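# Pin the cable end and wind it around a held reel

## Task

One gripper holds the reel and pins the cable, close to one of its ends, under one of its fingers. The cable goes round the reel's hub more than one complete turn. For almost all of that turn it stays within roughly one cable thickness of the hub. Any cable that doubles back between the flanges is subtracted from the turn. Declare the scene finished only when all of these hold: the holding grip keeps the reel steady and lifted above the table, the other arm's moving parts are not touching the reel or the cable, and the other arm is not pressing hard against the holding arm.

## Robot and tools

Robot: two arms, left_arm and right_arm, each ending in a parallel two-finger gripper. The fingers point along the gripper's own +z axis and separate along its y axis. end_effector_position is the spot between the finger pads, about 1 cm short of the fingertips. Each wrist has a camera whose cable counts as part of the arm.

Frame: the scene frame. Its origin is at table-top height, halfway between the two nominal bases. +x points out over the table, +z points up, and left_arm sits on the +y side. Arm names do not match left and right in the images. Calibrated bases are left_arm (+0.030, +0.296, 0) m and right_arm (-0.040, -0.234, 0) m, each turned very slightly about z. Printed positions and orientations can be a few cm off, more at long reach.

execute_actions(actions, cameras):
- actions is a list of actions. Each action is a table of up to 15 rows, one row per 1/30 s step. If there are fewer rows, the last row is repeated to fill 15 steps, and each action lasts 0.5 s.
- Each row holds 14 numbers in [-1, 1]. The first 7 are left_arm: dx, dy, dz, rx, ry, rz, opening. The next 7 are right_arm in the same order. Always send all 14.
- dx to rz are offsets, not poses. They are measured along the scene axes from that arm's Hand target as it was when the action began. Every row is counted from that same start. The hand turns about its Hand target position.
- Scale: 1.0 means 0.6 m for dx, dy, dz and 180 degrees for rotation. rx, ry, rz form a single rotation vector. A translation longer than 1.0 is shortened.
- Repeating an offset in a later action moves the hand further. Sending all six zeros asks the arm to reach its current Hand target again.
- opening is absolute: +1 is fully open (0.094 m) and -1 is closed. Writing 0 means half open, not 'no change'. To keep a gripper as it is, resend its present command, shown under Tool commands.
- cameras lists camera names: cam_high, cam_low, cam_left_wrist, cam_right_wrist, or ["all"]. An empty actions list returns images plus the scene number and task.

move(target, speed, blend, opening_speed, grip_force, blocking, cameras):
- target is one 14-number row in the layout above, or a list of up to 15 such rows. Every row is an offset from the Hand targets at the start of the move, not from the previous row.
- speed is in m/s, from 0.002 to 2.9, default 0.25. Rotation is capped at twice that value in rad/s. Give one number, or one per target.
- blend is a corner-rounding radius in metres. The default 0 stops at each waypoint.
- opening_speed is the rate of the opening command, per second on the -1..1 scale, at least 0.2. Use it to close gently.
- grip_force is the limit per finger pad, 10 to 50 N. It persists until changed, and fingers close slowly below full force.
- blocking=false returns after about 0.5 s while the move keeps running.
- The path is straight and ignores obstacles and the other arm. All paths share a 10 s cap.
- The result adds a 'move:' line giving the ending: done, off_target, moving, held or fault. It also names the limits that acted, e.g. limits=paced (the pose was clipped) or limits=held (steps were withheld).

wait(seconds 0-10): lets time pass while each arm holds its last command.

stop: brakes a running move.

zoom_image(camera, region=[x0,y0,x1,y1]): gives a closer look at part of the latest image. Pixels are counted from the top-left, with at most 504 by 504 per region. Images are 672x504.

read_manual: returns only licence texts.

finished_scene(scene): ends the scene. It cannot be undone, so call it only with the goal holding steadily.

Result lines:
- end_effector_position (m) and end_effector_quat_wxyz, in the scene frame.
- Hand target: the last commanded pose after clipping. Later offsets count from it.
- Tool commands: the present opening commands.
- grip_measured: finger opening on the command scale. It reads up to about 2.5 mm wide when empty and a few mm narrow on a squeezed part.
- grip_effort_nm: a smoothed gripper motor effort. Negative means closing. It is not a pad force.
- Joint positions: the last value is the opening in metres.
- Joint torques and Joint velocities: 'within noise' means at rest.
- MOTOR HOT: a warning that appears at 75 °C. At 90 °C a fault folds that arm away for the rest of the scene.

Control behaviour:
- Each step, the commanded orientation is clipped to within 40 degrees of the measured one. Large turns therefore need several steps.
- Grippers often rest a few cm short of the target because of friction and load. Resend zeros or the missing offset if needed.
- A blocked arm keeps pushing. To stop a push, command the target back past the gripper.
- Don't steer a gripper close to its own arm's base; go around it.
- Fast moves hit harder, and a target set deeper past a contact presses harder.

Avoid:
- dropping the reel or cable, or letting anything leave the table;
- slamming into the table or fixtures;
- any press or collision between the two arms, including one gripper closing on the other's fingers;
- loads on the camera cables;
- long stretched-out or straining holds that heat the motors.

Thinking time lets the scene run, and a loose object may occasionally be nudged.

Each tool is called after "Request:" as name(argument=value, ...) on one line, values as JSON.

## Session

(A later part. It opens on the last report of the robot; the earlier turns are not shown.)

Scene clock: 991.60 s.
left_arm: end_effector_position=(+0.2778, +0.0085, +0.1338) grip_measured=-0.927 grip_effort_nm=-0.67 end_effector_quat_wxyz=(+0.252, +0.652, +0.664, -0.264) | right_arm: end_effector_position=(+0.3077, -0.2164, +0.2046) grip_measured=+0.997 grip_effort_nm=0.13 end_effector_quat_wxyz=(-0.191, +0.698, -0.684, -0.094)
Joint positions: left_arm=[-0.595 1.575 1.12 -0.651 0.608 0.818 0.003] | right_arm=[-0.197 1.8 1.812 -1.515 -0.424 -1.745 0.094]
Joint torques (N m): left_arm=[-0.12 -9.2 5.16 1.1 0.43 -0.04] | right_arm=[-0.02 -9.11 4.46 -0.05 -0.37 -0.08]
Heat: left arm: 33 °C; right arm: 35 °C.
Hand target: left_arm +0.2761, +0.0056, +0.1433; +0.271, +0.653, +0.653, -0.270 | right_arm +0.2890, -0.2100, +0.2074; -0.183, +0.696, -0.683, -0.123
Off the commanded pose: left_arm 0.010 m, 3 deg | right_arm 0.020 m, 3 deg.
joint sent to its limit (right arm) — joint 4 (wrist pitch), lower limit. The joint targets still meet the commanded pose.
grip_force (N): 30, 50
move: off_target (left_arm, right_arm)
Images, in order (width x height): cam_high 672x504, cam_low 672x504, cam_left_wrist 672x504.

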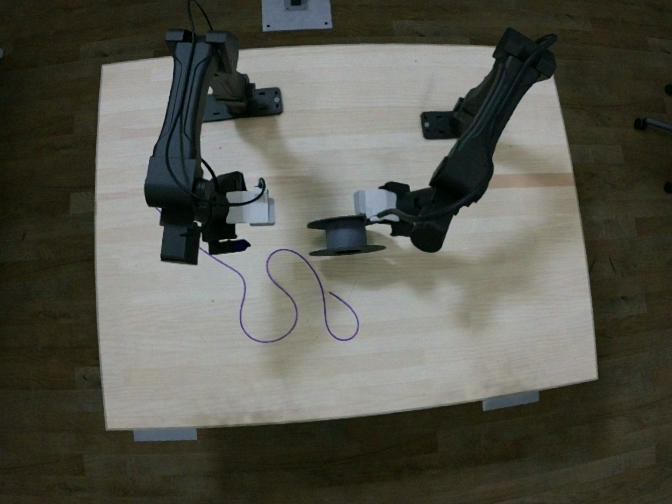

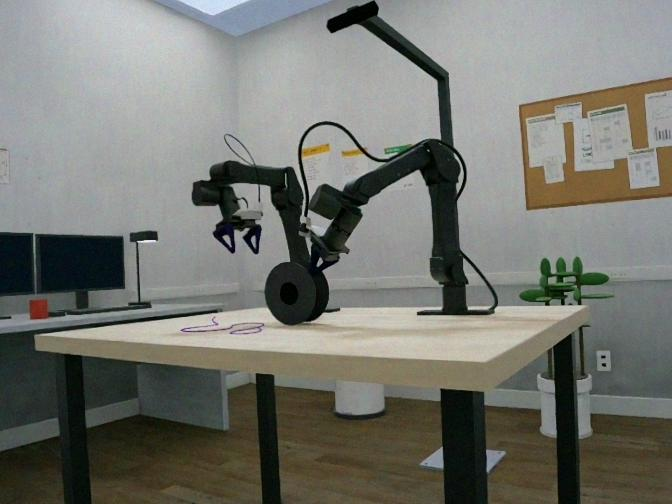

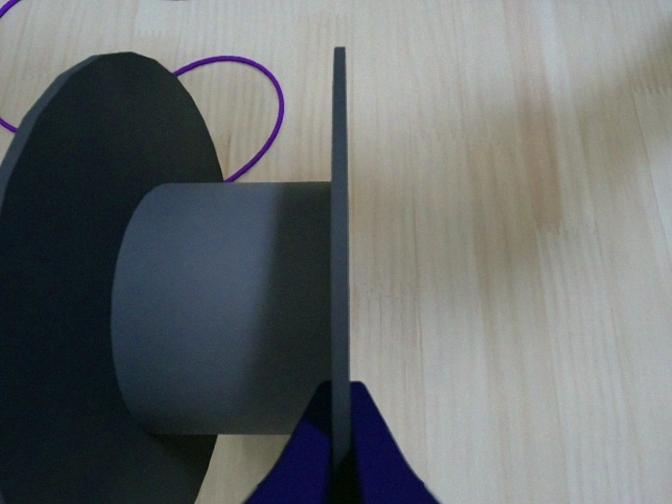

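Request:
move(target=[0,0,-0.01,0,0,0,-1,0,0,0,0,0,0,1], speed=0.03)

Request:
move(target=[0,0,-0.01,0,0,0,-1,0,0,0,0,0,0,1], speed=0.03, cameras=["cam_left_wrist"])

Scene clock: 996.53 s.
left_arm: end_effector_position=(+0.2797, +0.0065, +0.1323) grip_measured=-0.927 grip_effort_nm=-0.67 end_effector_quat_wxyz=(+0.261, +0.653, +0.660, -0.264) | right_arm: end_effector_position=(+0.3077, -0.2164, +0.2046) grip_measured=+0.997 grip_effort_nm=0.13 end_effector_quat_wxyz=(-0.191, +0.698, -0.684, -0.094)
Joint positions: left_arm=[-0.595 1.575 1.104 -0.615 0.613 0.818 0.003] | right_arm=[-0.197 1.8 1.812 -1.515 -0.424 -1.745 0.094]
Joint torques (N m): left_arm=[-0.12 -8.77 4.85 0.99 0.39 -0.04] | right_arm=[-0.01 -9.05 4.52 -0.05 -0.38 -0.09]
Heat: left arm: 33 °C; right arm: 35 °C.
Hand target: left_arm +0.2762, +0.0055, +0.1374; +0.271, +0.653, +0.653, -0.270 | right_arm +0.2890, -0.2100, +0.2074; -0.183, +0.696, -0.683, -0.123
Off the commanded pose: left_arm 0.006 m, 2 deg | right_arm 0.020 m, 3 deg.
joint sent to its limit (right arm) — joint 4 (wrist pitch), lower limit. The joint targets still meet the commanded pose.
grip_force (N): 30, 50
move: off_target (right_arm)

Scene clock: 997.37 s.
left_arm: end_effector_position=(+0.2811, +0.0046, +0.1307) grip_measured=-0.927 grip_effort_nm=-0.67 end_effector_quat_wxyz=(+0.269, +0.654, +0.656, -0.265) | right_arm: end_effector_position=(+0.3077, -0.2164, +0.2046) grip_measured=+0.997 grip_effort_nm=0.13 end_effector_quat_wxyz=(-0.191, +0.698, -0.684, -0.094)
Joint positions: left_arm=[-0.595 1.575 1.088 -0.581 0.618 0.818 0.003] | right_arm=[-0.197 1.8 1.812 -1.515 -0.424 -1.745 0.094]
Joint torques (N m): left_arm=[-0.13 -8.31 4.59 1.01 0.35 -0.05] | right_arm=[-0.01 -9.06 4.48 -0.05 -0.37 -0.08]
Heat: left arm: 33 °C; right arm: 35 °C.
Hand target: left_arm +0.2761, +0.0055, +0.1314; +0.271, +0.653, +0.653, -0.270 | right_arm +0.2890, -0.2100, +0.2074; -0.183, +0.696, -0.683, -0.123
Off the commanded pose: left_arm 0.005 m, 1 deg | right_arm 0.020 m, 3 deg.
joint sent to its limit (right arm) — joint 4 (wrist pitch), lower limit. The joint targets still meet the commanded pose.
grip_force (N): 30, 50
move: off_target (right_arm)
Images, in order (width x height): cam_left_wrist 672x504.

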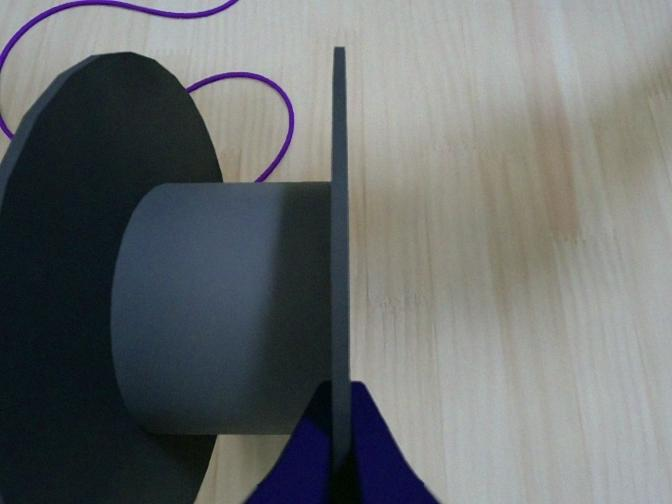

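Request:
move(target=[0,0,-0.01,0,0,0,-1,0,0,0,0,0,0,1], speed=0.03, cameras=["cam_low","cam_left_wrist"])

Request:
zoom_image(camera="cam_low", region=[220, 200, 380, 350])

Scene clock: 1005.47 s.
left_arm: end_effector_position=(+0.2806, +0.0025, +0.1298) grip_measured=-0.927 grip_effort_nm=-0.67 end_effector_quat_wxyz=(+0.275, +0.654, +0.651, -0.271) | right_arm: end_effector_position=(+0.3077, -0.2164, +0.2046) grip_measured=+0.997 grip_effort_nm=0.13 end_effector_quat_wxyz=(-0.191, +0.698, -0.684, -0.094)
Joint positions: left_arm=[-0.595 1.575 1.074 -0.554 0.632 0.818 0.003] | right_arm=[-0.197 1.8 1.812 -1.515 -0.424 -1.745 0.094]
Joint torques (N m): left_arm=[-0.13 -7.76 4.25 0.99 0.22 -0.05] | right_arm=[-0.01 -9.07 4.45 -0.05 -0.37 -0.08]
Heat: left arm: 33 °C; right arm: 35 °C.
Hand target: left_arm +0.2762, +0.0055, +0.1254; +0.271, +0.653, +0.653, -0.270 | right_arm +0.2890, -0.2100, +0.2074; -0.183, +0.696, -0.683, -0.123
Off the commanded pose: left_arm 0.007 m, 1 deg | right_arm 0.020 m, 3 deg.
joint sent to its limit (right arm) — joint 4 (wrist pitch), lower limit. The joint targets still meet the commanded pose.
grip_force (N): 30, 50
move: off_target (right_arm)
Images, in order (width x height): cam_low 672x504, cam_left_wrist 672x504.

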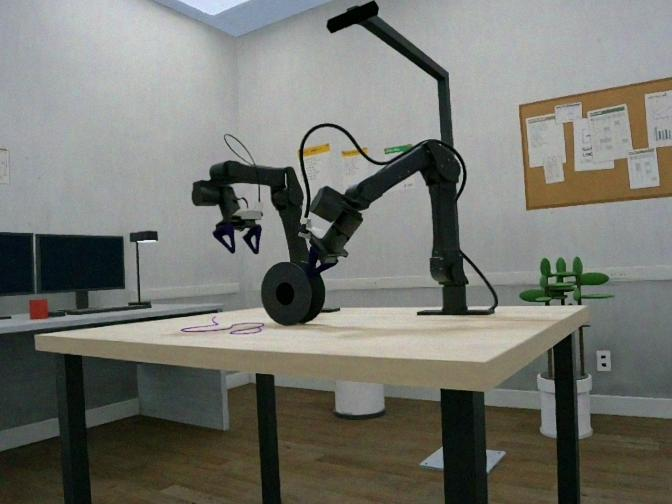

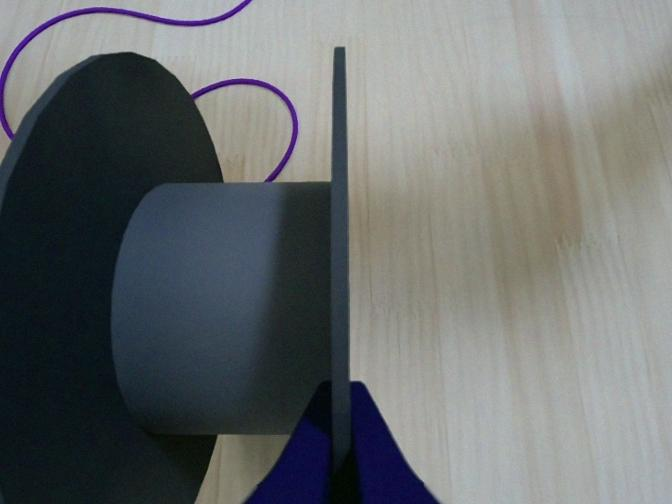

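Scaled by 3.150.

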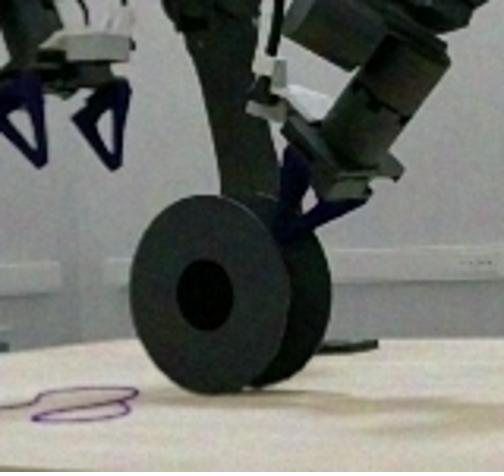

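Request:
move(target=[0,0,0.006,0,0,0,-1,0,0,0,0,0,0,1], speed=0.03)

Request:
move(target=[0,0,0,0,0,0,0.0,0,0,0,0,0,0,1], opening_speed=0.3, cameras=["cam_low","cam_left_wrist","cam_high"])

Scene clock: 1016.33 s.
left_arm: end_effector_position=(+0.2806, +0.0025, +0.1298) grip_measured=-0.927 grip_effort_nm=-0.67 end_effector_quat_wxyz=(+0.275, +0.654, +0.651, -0.271) | right_arm: end_effector_position=(+0.3077, -0.2164, +0.2046) grip_measured=+0.997 grip_effort_nm=0.13 end_effector_quat_wxyz=(-0.191, +0.698, -0.684, -0.094)
Joint positions: left_arm=[-0.595 1.575 1.074 -0.554 0.632 0.818 0.003] | right_arm=[-0.197 1.8 1.812 -1.515 -0.424 -1.745 0.094]
Joint torques (N m): left_arm=[-0.13 -8.12 5.11 0.86 0.22 -0.05] | right_arm=[-0.02 -9.01 4.46 -0.05 -0.37 -0.07]
Heat: left arm: 32 °C; right arm: 35 °C.
Hand target: left_arm +0.2762, +0.0055, +0.1290; +0.271, +0.653, +0.653, -0.270 | right_arm +0.2890, -0.2100, +0.2074; -0.183, +0.696, -0.683, -0.123
Off the commanded pose: left_arm 0.005 m, 1 deg | right_arm 0.020 m, 3 deg.
joint sent to its limit (right arm) — joint 4 (wrist pitch), lower limit. The joint targets still meet the commanded pose.
grip_force (N): 30, 50
move: off_target (right_arm)

Scene clock: 1019.87 s.
left_arm: end_effector_position=(+0.2814, +0.0038, +0.1281) grip_measured=-0.002 grip_effort_nm=0.10 end_effector_quat_wxyz=(+0.274, +0.654, +0.653, -0.266) | right_arm: end_effector_position=(+0.3077, -0.2164, +0.2046) grip_measured=+0.997 grip_effort_nm=0.14 end_effector_quat_wxyz=(-0.191, +0.698, -0.684, -0.094)
Joint positions: left_arm=[-0.595 1.575 1.072 -0.555 0.622 0.818 0.047] | right_arm=[-0.197 1.8 1.812 -1.515 -0.424 -1.745 0.094]
Joint torques (N m): left_arm=[-0.13 -8.1 5.26 0.87 0.31 -0.06] | right_arm=[0.02 -9.14 4.45 -0.05 -0.37 -0.07]
Heat: left arm: 32 °C; right arm: 35 °C.
Hand target: left_arm +0.2762, +0.0056, +0.1289; +0.271, +0.653, +0.653, -0.270 | right_arm +0.2890, -0.2100, +0.2074; -0.183, +0.696, -0.683, -0.123
Off the commanded pose: left_arm 0.006 m, 1 deg | right_arm 0.020 m, 3 deg.
joint sent to its limit (right arm) — joint 4 (wrist pitch), lower limit. The joint targets still meet the commanded pose.
grip_force (N): 30, 50
move: off_target (right_arm)
Images, in order (width x height): cam_high 672x504, cam_low 672x504, cam_left_wrist 672x504.

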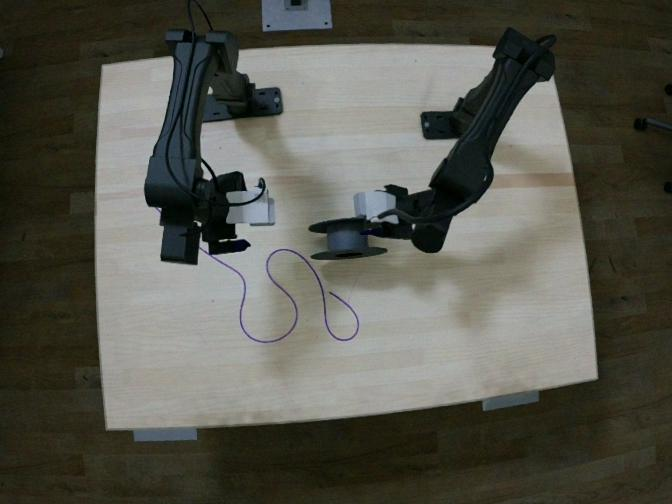

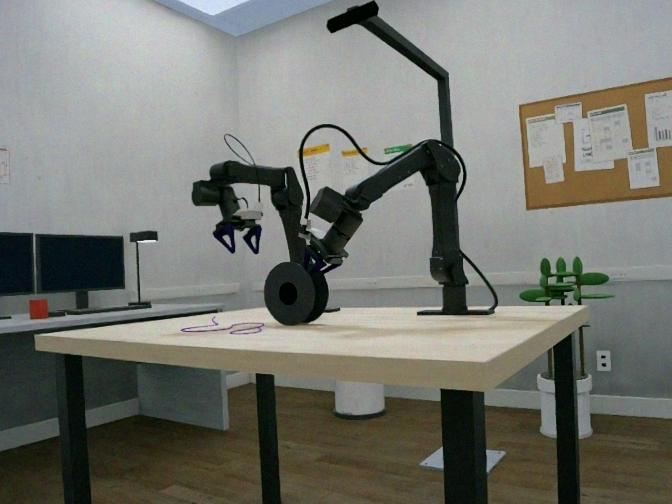

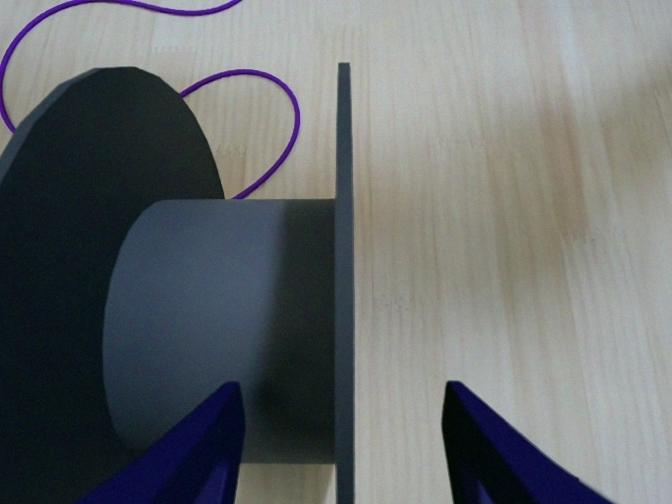

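Request:
move(target=[0,0,0,0,0,0,0.0,-0.04,-0.275,-0.146,-0.189,0.096,-0.218,0.0], speed=0.2, cameras=["cam_right_wrist","cam_high"])

Scene clock: 1084.47 s.
left_arm: end_effector_position=(+0.2814, +0.0038, +0.1281) grip_measured=-0.002 grip_effort_nm=0.10 end_effector_quat_wxyz=(+0.274, +0.654, +0.653, -0.266) | right_arm: end_effector_position=(+0.2714, -0.3736, +0.1274) grip_measured=+0.003 grip_effort_nm=-0.15 end_effector_quat_wxyz=(-0.080, -0.433, +0.896, -0.055)
Joint positions: left_arm=[-0.595 1.575 1.072 -0.555 0.622 0.818 0.047] | right_arm=[-0.353 1.868 1.642 -1.383 0.192 -1.22 0.047]
Joint torques (N m): left_arm=[-0.13 -8.12 5.27 0.87 0.31 -0.05] | right_arm=[-0.57 -7.08 4.64 0.32 0.18 0.11]
Heat: left arm: 32 °C; right arm: 34 °C.
Hand target: left_arm +0.2762, +0.0056, +0.1289; +0.271, +0.653, +0.653, -0.270 | right_arm +0.2650, -0.3750, +0.1199; -0.095, -0.428, +0.898, -0.046
Off the commanded pose: left_arm 0.006 m, 1 deg | right_arm 0.010 m, 2 deg.
grip_force (N): 30, 50
move: done
Images, in order (width x height): cam_high 672x504, cam_right_wrist 672x504.

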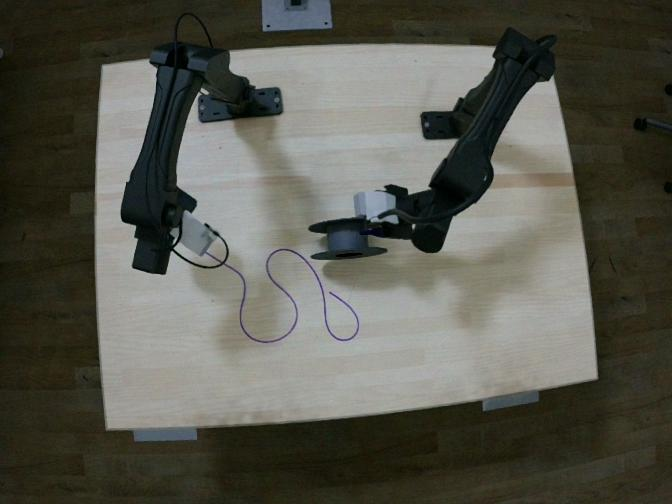

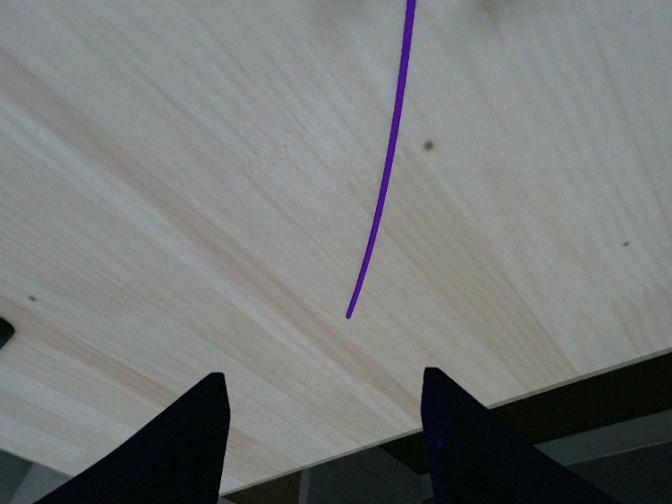

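Request:
move(target=[0,0,0,0,0,0,0.0,0.0227,-0.0348,-0.129,0,0,-0.0556,0.0], speed=0.15, cameras=["cam_right_wrist"])

Scene clock: 1101.23 s.
left_arm: end_effector_position=(+0.2814, +0.0038, +0.1281) grip_measured=-0.002 grip_effort_nm=0.10 end_effector_quat_wxyz=(+0.274, +0.654, +0.653, -0.266) | right_arm: end_effector_position=(+0.2849, -0.3968, +0.0488) grip_measured=+0.003 grip_effort_nm=-0.15 end_effector_quat_wxyz=(-0.090, -0.353, +0.930, -0.048)
Joint positions: left_arm=[-0.595 1.575 1.072 -0.555 0.622 0.818 0.047] | right_arm=[-0.402 2.021 1.537 -1.158 0.192 -1.092 0.047]
Joint torques (N m): left_arm=[-0.13 -8.1 5.24 0.87 0.31 -0.05] | right_arm=[-0.53 -8.21 4.55 0.26 0.06 0.1]
Heat: left arm: 32 °C; right arm: 33 °C.
Hand target: left_arm +0.2762, +0.0056, +0.1289; +0.271, +0.653, +0.653, -0.270 | right_arm +0.2787, -0.3959, +0.0424; -0.099, -0.348, +0.931, -0.037
Off the commanded pose: left_arm 0.006 m, 1 deg | right_arm 0.009 m, 2 deg.
grip_force (N): 30, 50
move: done
Images, in order (width x height): cam_right_wrist 672x504.

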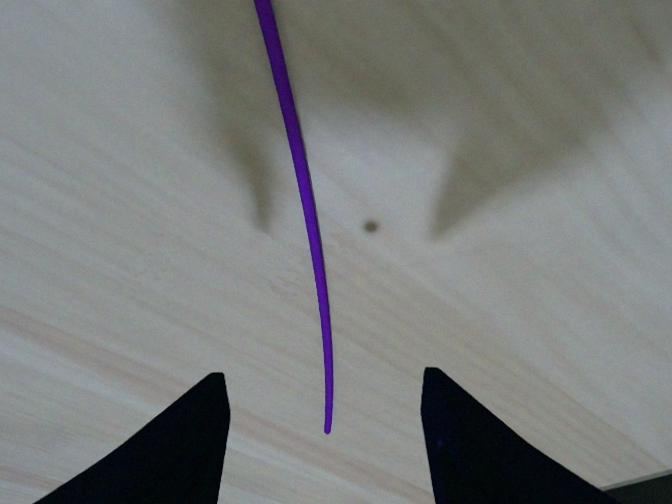

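Request:
move(target=[0,0,0,0,0,0,0.0,-0.001,0.002,-0.048,0,0,0.02,0.0], speed=0.08, cameras=["cam_right_wrist"])

Scene clock: 1110.77 s.
left_arm: end_effector_position=(+0.2814, +0.0038, +0.1281) grip_measured=-0.002 grip_effort_nm=0.10 end_effector_quat_wxyz=(+0.274, +0.654, +0.653, -0.266) | right_arm: end_effector_position=(+0.2852, -0.3969, +0.0215) grip_measured=+0.003 grip_effort_nm=-0.15 end_effector_quat_wxyz=(-0.085, -0.372, +0.923, -0.051)
Joint positions: left_arm=[-0.595 1.575 1.072 -0.555 0.622 0.818 0.047] | right_arm=[-0.402 2.037 1.449 -1.037 0.192 -1.134 0.047]
Joint torques (N m): left_arm=[-0.14 -8.12 5.26 0.87 0.31 -0.05] | right_arm=[-0.06 -8.02 4.42 0.31 0.1 -0.05]
Heat: left arm: 32 °C; right arm: 32 °C.
Hand target: left_arm +0.2762, +0.0056, +0.1289; +0.271, +0.653, +0.653, -0.270 | right_arm +0.2781, -0.3947, +0.0136; -0.097, -0.377, +0.920, -0.040
Off the commanded pose: left_arm 0.006 m, 1 deg | right_arm 0.011 m, 2 deg.
grip_force (N): 30, 50
move: off_target (right_arm)
Images, in order (width x height): cam_right_wrist 672x504.

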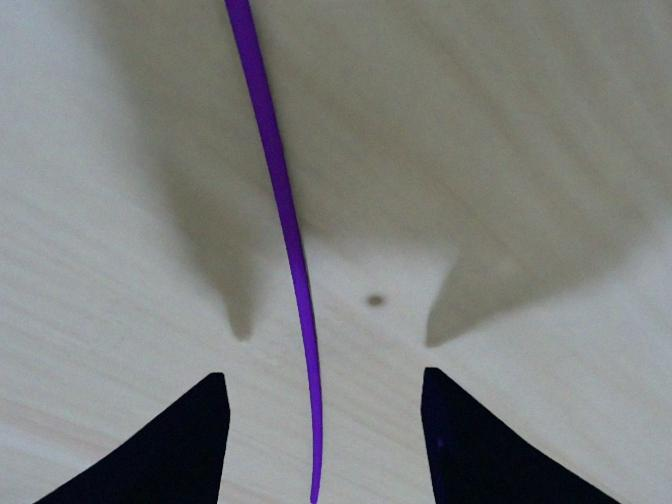

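Request:
move(target=[0,0,0,0,0,0,0.0,-0.003,0.003,-0.014,0,0,0,0.0], speed=0.04, cameras=["cam_right_wrist"])

Scene clock: 1116.30 s.
left_arm: end_effector_position=(+0.2814, +0.0038, +0.1281) grip_measured=-0.002 grip_effort_nm=0.10 end_effector_quat_wxyz=(+0.274, +0.654, +0.653, -0.266) | right_arm: end_effector_position=(+0.2840, -0.3965, +0.0148) grip_measured=+0.003 grip_effort_nm=-0.14 end_effector_quat_wxyz=(-0.083, -0.372, +0.923, -0.053)
Joint positions: left_arm=[-0.595 1.575 1.072 -0.555 0.622 0.818 0.047] | right_arm=[-0.402 2.037 1.421 -1.003 0.192 -1.135 0.047]
Joint torques (N m): left_arm=[-0.13 -8.12 5.26 0.87 0.31 -0.05] | right_arm=[0.23 -7.57 4.18 0.31 0.11 -0.04]
Heat: left arm: 31 °C; right arm: 31 °C.
Hand target: left_arm +0.2762, +0.0056, +0.1289; +0.271, +0.653, +0.653, -0.270 | right_arm +0.2762, -0.3928, +0.0052; -0.097, -0.377, +0.920, -0.040
Off the commanded pose: left_arm 0.006 m, 1 deg | right_arm 0.013 m, 2 deg.
grip_force (N): 30, 50
move: off_target (right_arm)
Images, in order (width x height): cam_right_wrist 672x504.

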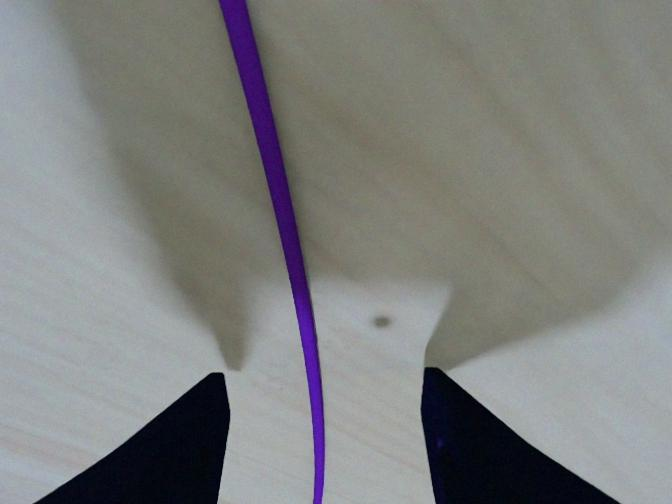

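Request:
move(target=[0,0,0,0,0,0,0.0,0,0,-0.007,0,0,0,0.0], speed=0.03, cameras=["cam_right_wrist"])

Scene clock: 1119.57 s.
left_arm: end_effector_position=(+0.2814, +0.0038, +0.1281) grip_measured=-0.002 grip_effort_nm=0.10 end_effector_quat_wxyz=(+0.274, +0.654, +0.653, -0.266) | right_arm: end_effector_position=(+0.2843, -0.3966, +0.0110) grip_measured=+0.003 grip_effort_nm=-0.14 end_effector_quat_wxyz=(-0.083, -0.372, +0.923, -0.053)
Joint positions: left_arm=[-0.595 1.575 1.072 -0.555 0.622 0.818 0.047] | right_arm=[-0.402 2.043 1.414 -0.99 0.192 -1.135 0.047]
Joint torques (N m): left_arm=[-0.12 -8.1 5.24 0.87 0.31 -0.05] | right_arm=[0.2 -7.64 4.11 0.32 0.11 -0.04]
Heat: left arm: 31 °C; right arm: 31 °C.
Hand target: left_arm +0.2762, +0.0056, +0.1289; +0.271, +0.653, +0.653, -0.270 | right_arm +0.2762, -0.3928, +0.0010; -0.097, -0.377, +0.920, -0.040
Off the commanded pose: left_arm 0.006 m, 1 deg | right_arm 0.013 m, 2 deg.
grip_force (N): 30, 50
move: off_target (right_arm)
Images, in order (width x height): cam_right_wrist 672x504.

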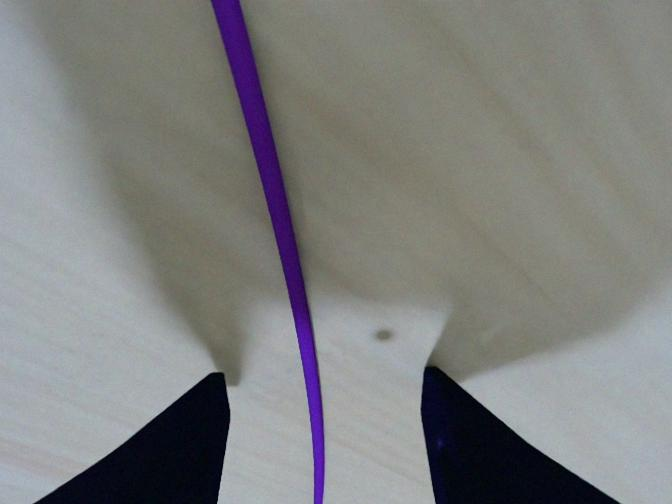

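Request:
move(target=[0,0,0,0,0,0,0.0,0,0,-0.003,0,0,0,-1], speed=0.03, opening_speed=0.5, grip_force=[30,30], cameras=["cam_right_wrist"])

Scene clock: 1125.23 s.
left_arm: end_effector_position=(+0.2814, +0.0038, +0.1281) grip_measured=-0.002 grip_effort_nm=0.10 end_effector_quat_wxyz=(+0.274, +0.654, +0.653, -0.266) | right_arm: end_effector_position=(+0.2867, -0.3980, +0.0106) grip_measured=-0.925 grip_effort_nm=-0.62 end_effector_quat_wxyz=(-0.080, -0.372, +0.923, -0.058)
Joint positions: left_arm=[-0.595 1.575 1.072 -0.555 0.622 0.818 0.047] | right_arm=[-0.402 2.045 1.414 -0.979 0.194 -1.135 0.004]
Joint torques (N m): left_arm=[-0.13 -8.1 5.26 0.87 0.31 -0.05] | right_arm=[0.16 -7.54 3.81 0.29 0.11 -0.04]
Heat: left arm: 31 °C; right arm: 31 °C.
Hand target: left_arm +0.2762, +0.0056, +0.1289; +0.271, +0.653, +0.653, -0.270 | right_arm +0.2762, -0.3928, -0.0008; -0.097, -0.377, +0.920, -0.040
Off the commanded pose: left_arm 0.006 m, 1 deg | right_arm 0.016 m, 3 deg.
grip_force (N): 30, 30
move: off_target (right_arm)
Images, in order (width x height): cam_right_wrist 672x504.

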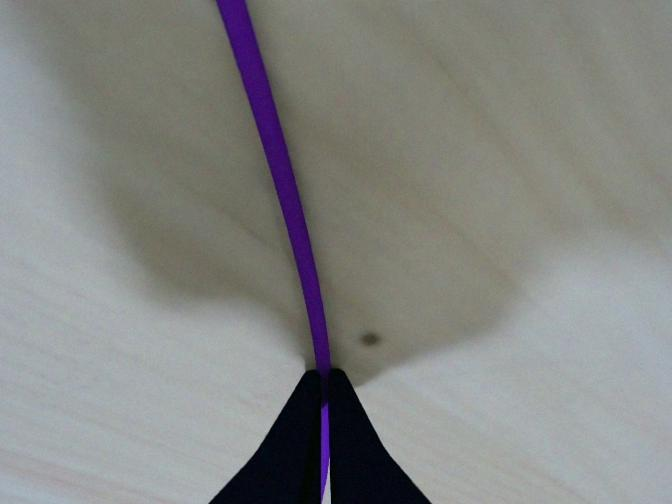

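Request:
move(target=[0,0,0,0,0,0,0.0,0.03,0.06,0.3,0,0,0,-1], speed=0.15, cameras=["cam_right_wrist","cam_low","cam_high"])

Scene clock: 1130.67 s.
left_arm: end_effector_position=(+0.2814, +0.0038, +0.1281) grip_measured=-0.002 grip_effort_nm=0.10 end_effector_quat_wxyz=(+0.274, +0.654, +0.653, -0.266) | right_arm: end_effector_position=(+0.3034, -0.3629, +0.1680) grip_measured=-0.928 grip_effort_nm=-0.67 end_effector_quat_wxyz=(-0.054, -0.382, +0.919, -0.081)
Joint positions: left_arm=[-0.595 1.575 1.072 -0.555 0.622 0.818 0.047] | right_arm=[-0.296 1.938 1.898 -1.516 0.194 -1.057 0.003]
Joint torques (N m): left_arm=[-0.12 -8.1 5.24 0.87 0.31 -0.05] | right_arm=[0.53 -9.74 7.64 -0.15 0.04 0.1]
Heat: left arm: 31 °C; right arm: 32 °C.
Hand target: left_arm +0.2762, +0.0056, +0.1289; +0.271, +0.653, +0.653, -0.270 | right_arm +0.2941, -0.3569, +0.1792; -0.097, -0.377, +0.920, -0.040
Off the commanded pose: left_arm 0.006 m, 1 deg | right_arm 0.016 m, 7 deg.
joint sent to its limit (right arm) — joint 4 (wrist pitch), lower limit. The joint targets are off in orientation, not in position.
grip_force (N): 30, 30
move: off_target (right_arm)
Images, in order (width x height): cam_high 672x504, cam_low 672x504, cam_right_wrist 672x504.

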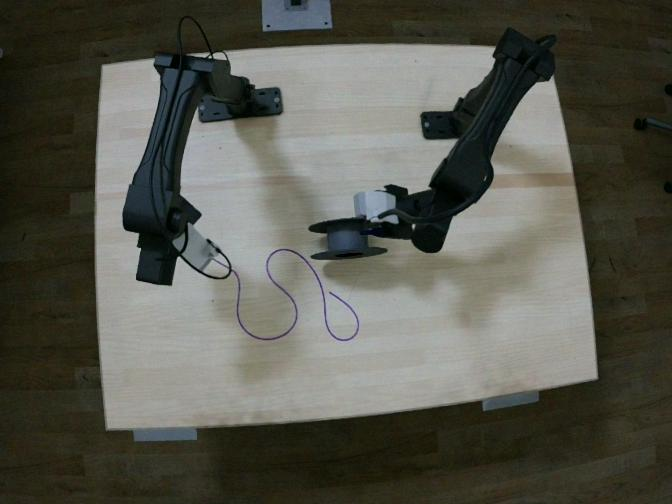

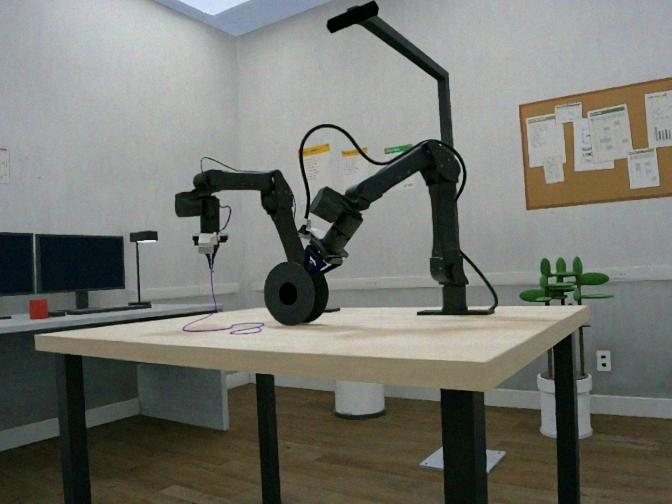

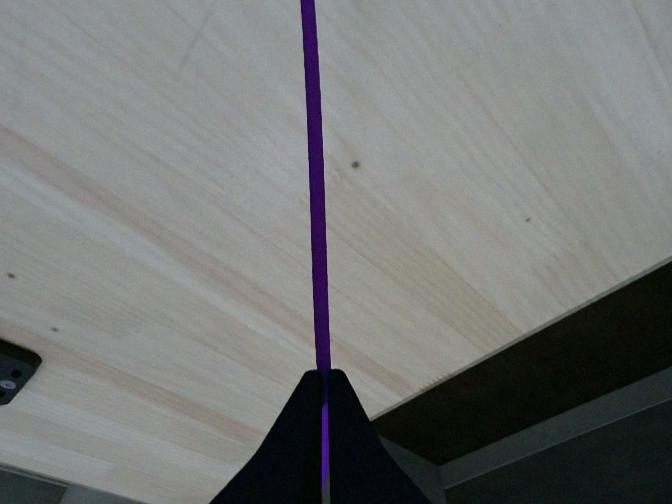

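Request:
zoom_image(camera="cam_low", region=[150, 200, 290, 350])

Scaled by 3.360.

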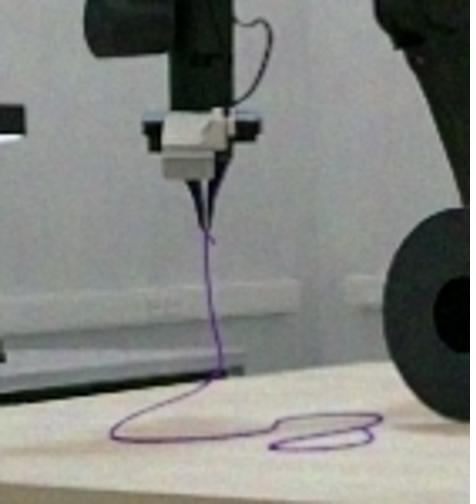

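Request:
zoom_image(camera="cam_high", region=[280, 170, 440, 290])

Scaled by 3.150.

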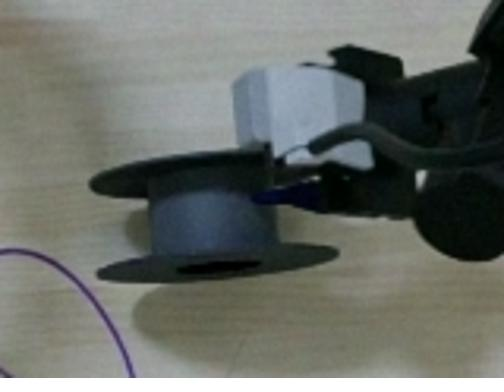

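Request:
move(target=[0,0,0,0,0,0,0.0,0.01,0.32,0.05,0,0,-0.709,-1], speed=0.15, cameras=["cam_right_wrist","cam_low","cam_high","cam_left_wrist"])

Scene clock: 1181.20 s.
left_arm: end_effector_position=(+0.2814, +0.0038, +0.1281) grip_measured=-0.002 grip_effort_nm=0.10 end_effector_quat_wxyz=(+0.274, +0.654, +0.653, -0.266) | right_arm: end_effector_position=(+0.3125, -0.1670, +0.1994) grip_measured=-0.928 grip_effort_nm=-0.67 end_effector_quat_wxyz=(-0.040, +0.660, +0.743, +0.108)
Joint positions: left_arm=[-0.595 1.575 1.072 -0.555 0.622 0.818 0.047] | right_arm=[0.051 1.839 1.887 -1.516 -0.207 1.544 0.003]
Joint torques (N m): left_arm=[-0.13 -8.09 5.27 0.87 0.31 -0.05] | right_arm=[0.58 -8.79 7.57 0.06 -0.15 0.12]
Heat: left arm: 31 °C; right arm: 34 °C.
Hand target: left_arm +0.2762, +0.0056, +0.1289; +0.271, +0.653, +0.653, -0.270 | right_arm +0.3001, -0.1648, +0.2093; -0.079, +0.659, +0.745, +0.070
Off the commanded pose: left_arm 0.006 m, 1 deg | right_arm 0.016 m, 6 deg.
joint sent to its limit (right arm) — joint 4 (wrist pitch), lower limit. The joint targets are off in orientation, not in position.
grip_force (N): 30, 30
move: off_target (right_arm)

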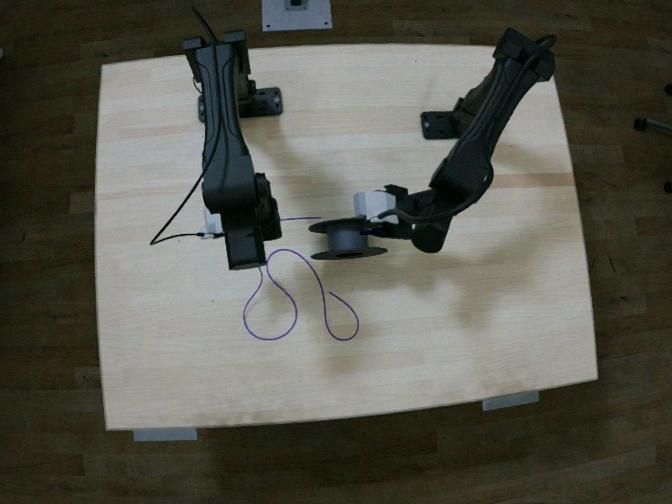

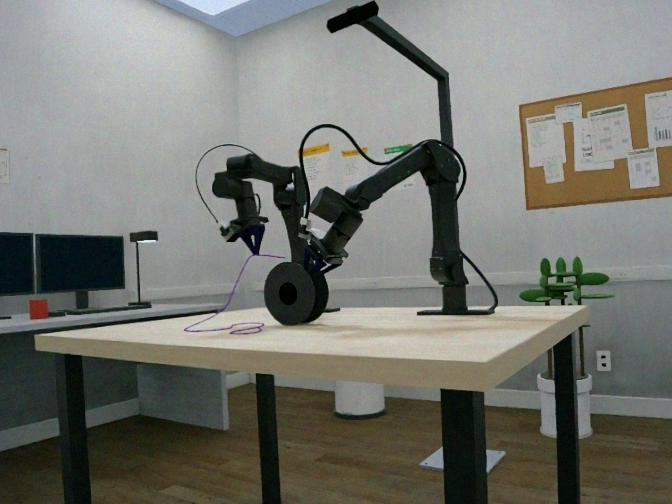

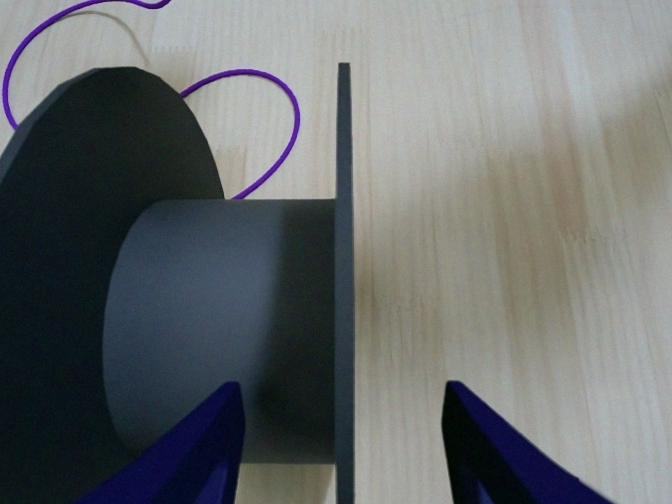

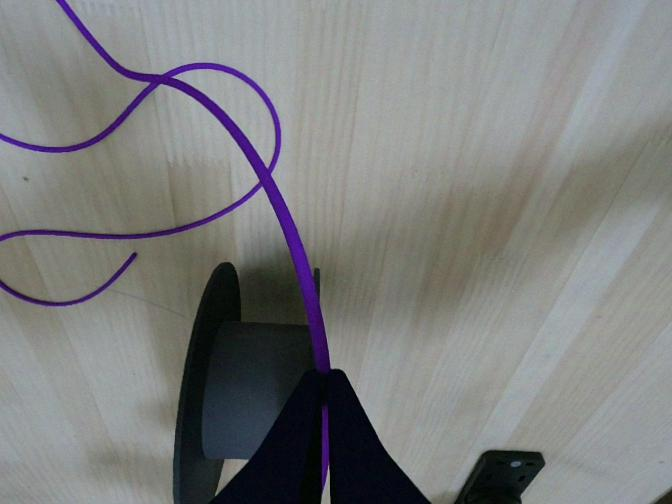

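Request:
move(target=[0,0,0,0,0,0,0.0,0.033,0.1,-0.024,0,0,0,-1], speed=0.1, cameras=["cam_right_wrist","cam_low","cam_high","cam_left_wrist"])

Scene clock: 1221.80 s.
left_arm: end_effector_position=(+0.2814, +0.0038, +0.1281) grip_measured=-0.002 grip_effort_nm=0.10 end_effector_quat_wxyz=(+0.274, +0.654, +0.653, -0.266) | right_arm: end_effector_position=(+0.3286, -0.1043, +0.1932) grip_measured=-0.928 grip_effort_nm=-0.67 end_effector_quat_wxyz=(-0.052, +0.656, +0.746, +0.107)
Joint positions: left_arm=[-0.595 1.575 1.072 -0.555 0.622 0.818 0.047] | right_arm=[0.21 1.958 2.02 -1.516 -0.208 1.695 0.003]
Joint torques (N m): left_arm=[-0.13 -8.1 5.26 0.87 0.31 -0.05] | right_arm=[0.29 -7.64 8.12 0.08 -0.12 0.11]
Heat: left arm: 31 °C; right arm: 35 °C.
Hand target: left_arm +0.2762, +0.0056, +0.1289; +0.271, +0.653, +0.653, -0.270 | right_arm +0.3199, -0.1048, +0.1949; -0.079, +0.659, +0.745, +0.069
Off the commanded pose: left_arm 0.006 m, 1 deg | right_arm 0.009 m, 5 deg.
joint sent to its limit (right arm) — joint 4 (wrist pitch), lower limit. The joint targets are off in orientation, not in position.
grip_force (N): 30, 30
move: off_target (right_arm)

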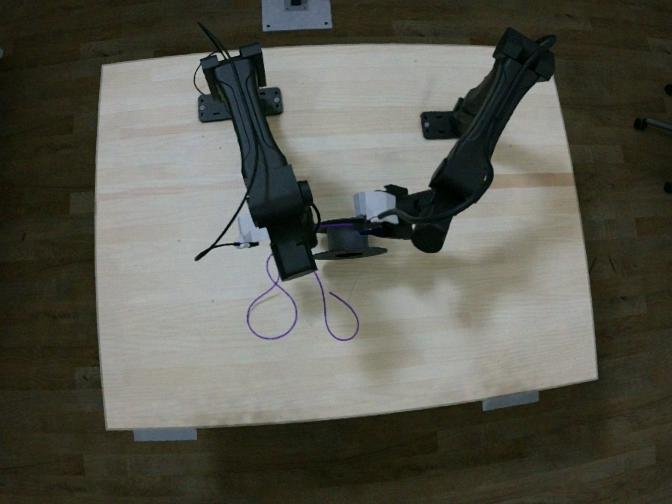

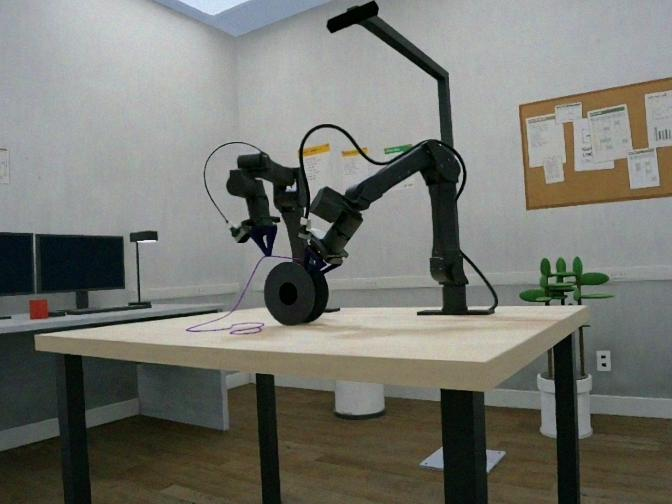

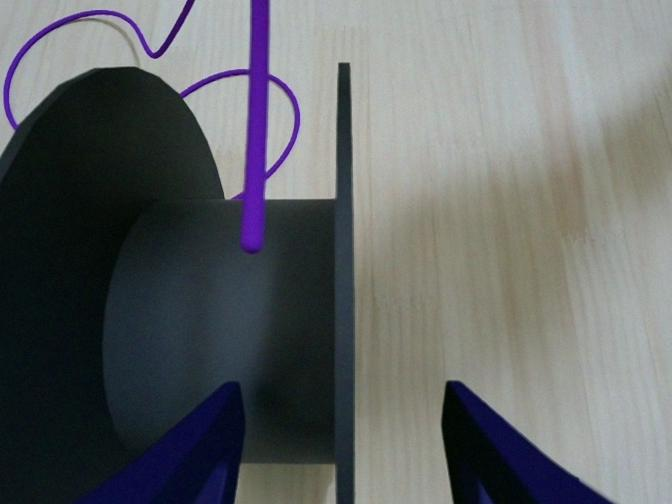

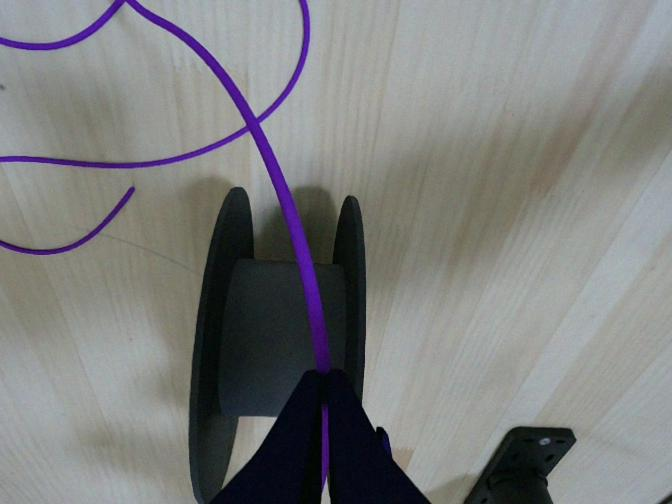

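Request:
zoom_image(camera="cam_low", region=[210, 200, 370, 340])

Scaled by 3.150.

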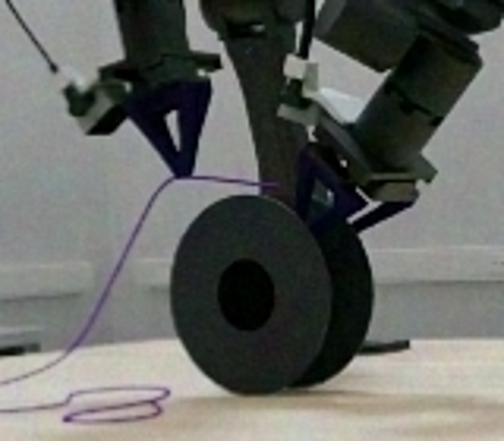

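Request:
move(target=[0,0,0,0,0,0,0.0,0.014,0.03,-0.01,0,0,0.0556,-1], speed=0.08, cameras=["cam_right_wrist","cam_low","cam_left_wrist"])

Scene clock: 1263.73 s.
left_arm: end_effector_position=(+0.2814, +0.0038, +0.1281) grip_measured=-0.002 grip_effort_nm=0.10 end_effector_quat_wxyz=(+0.274, +0.654, +0.653, -0.266) | right_arm: end_effector_position=(+0.3375, -0.0882, +0.1883) grip_measured=-0.928 grip_effort_nm=-0.67 end_effector_quat_wxyz=(-0.047, +0.598, +0.792, +0.110)
Joint positions: left_arm=[-0.595 1.575 1.072 -0.555 0.622 0.818 0.047] | right_arm=[0.244 2.013 2.079 -1.516 -0.209 1.58 0.003]
Joint torques (N m): left_arm=[-0.13 -8.1 5.26 0.87 0.31 -0.05] | right_arm=[0.62 -7.83 8.09 0.07 -0.15 -0.06]
Heat: left arm: 31 °C; right arm: 37 °C.
Hand target: left_arm +0.2762, +0.0056, +0.1289; +0.271, +0.653, +0.653, -0.270 | right_arm +0.3283, -0.0868, +0.1888; -0.085, +0.592, +0.799, +0.062
Off the commanded pose: left_arm 0.006 m, 1 deg | right_arm 0.009 m, 7 deg.
joint sent to its limit (right arm) — joint 4 (wrist pitch), lower limit. The joint targets are off in orientation, not in position.
grip_force (N): 30, 30
move: off_target (right_arm)
Images, in order (width x height): cam_low 672x504, cam_left_wrist 672x504, cam_right_wrist 672x504.

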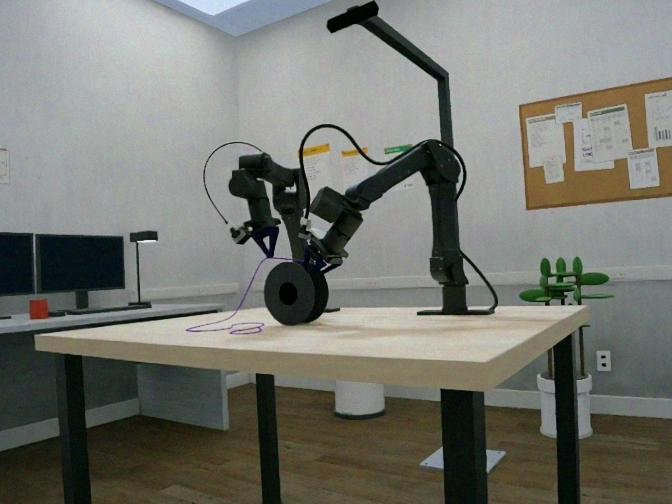

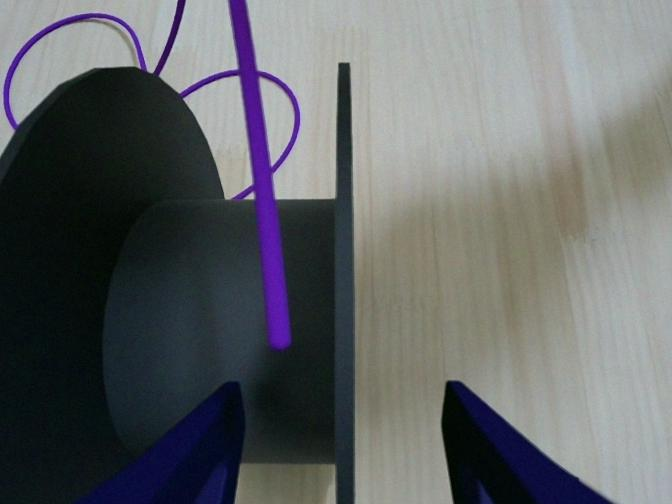

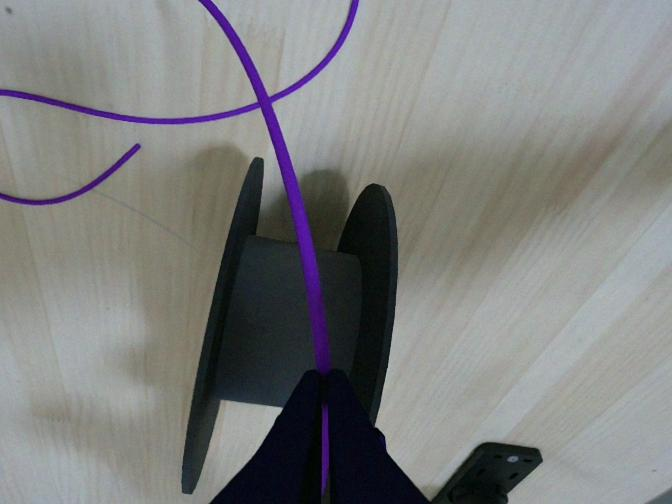

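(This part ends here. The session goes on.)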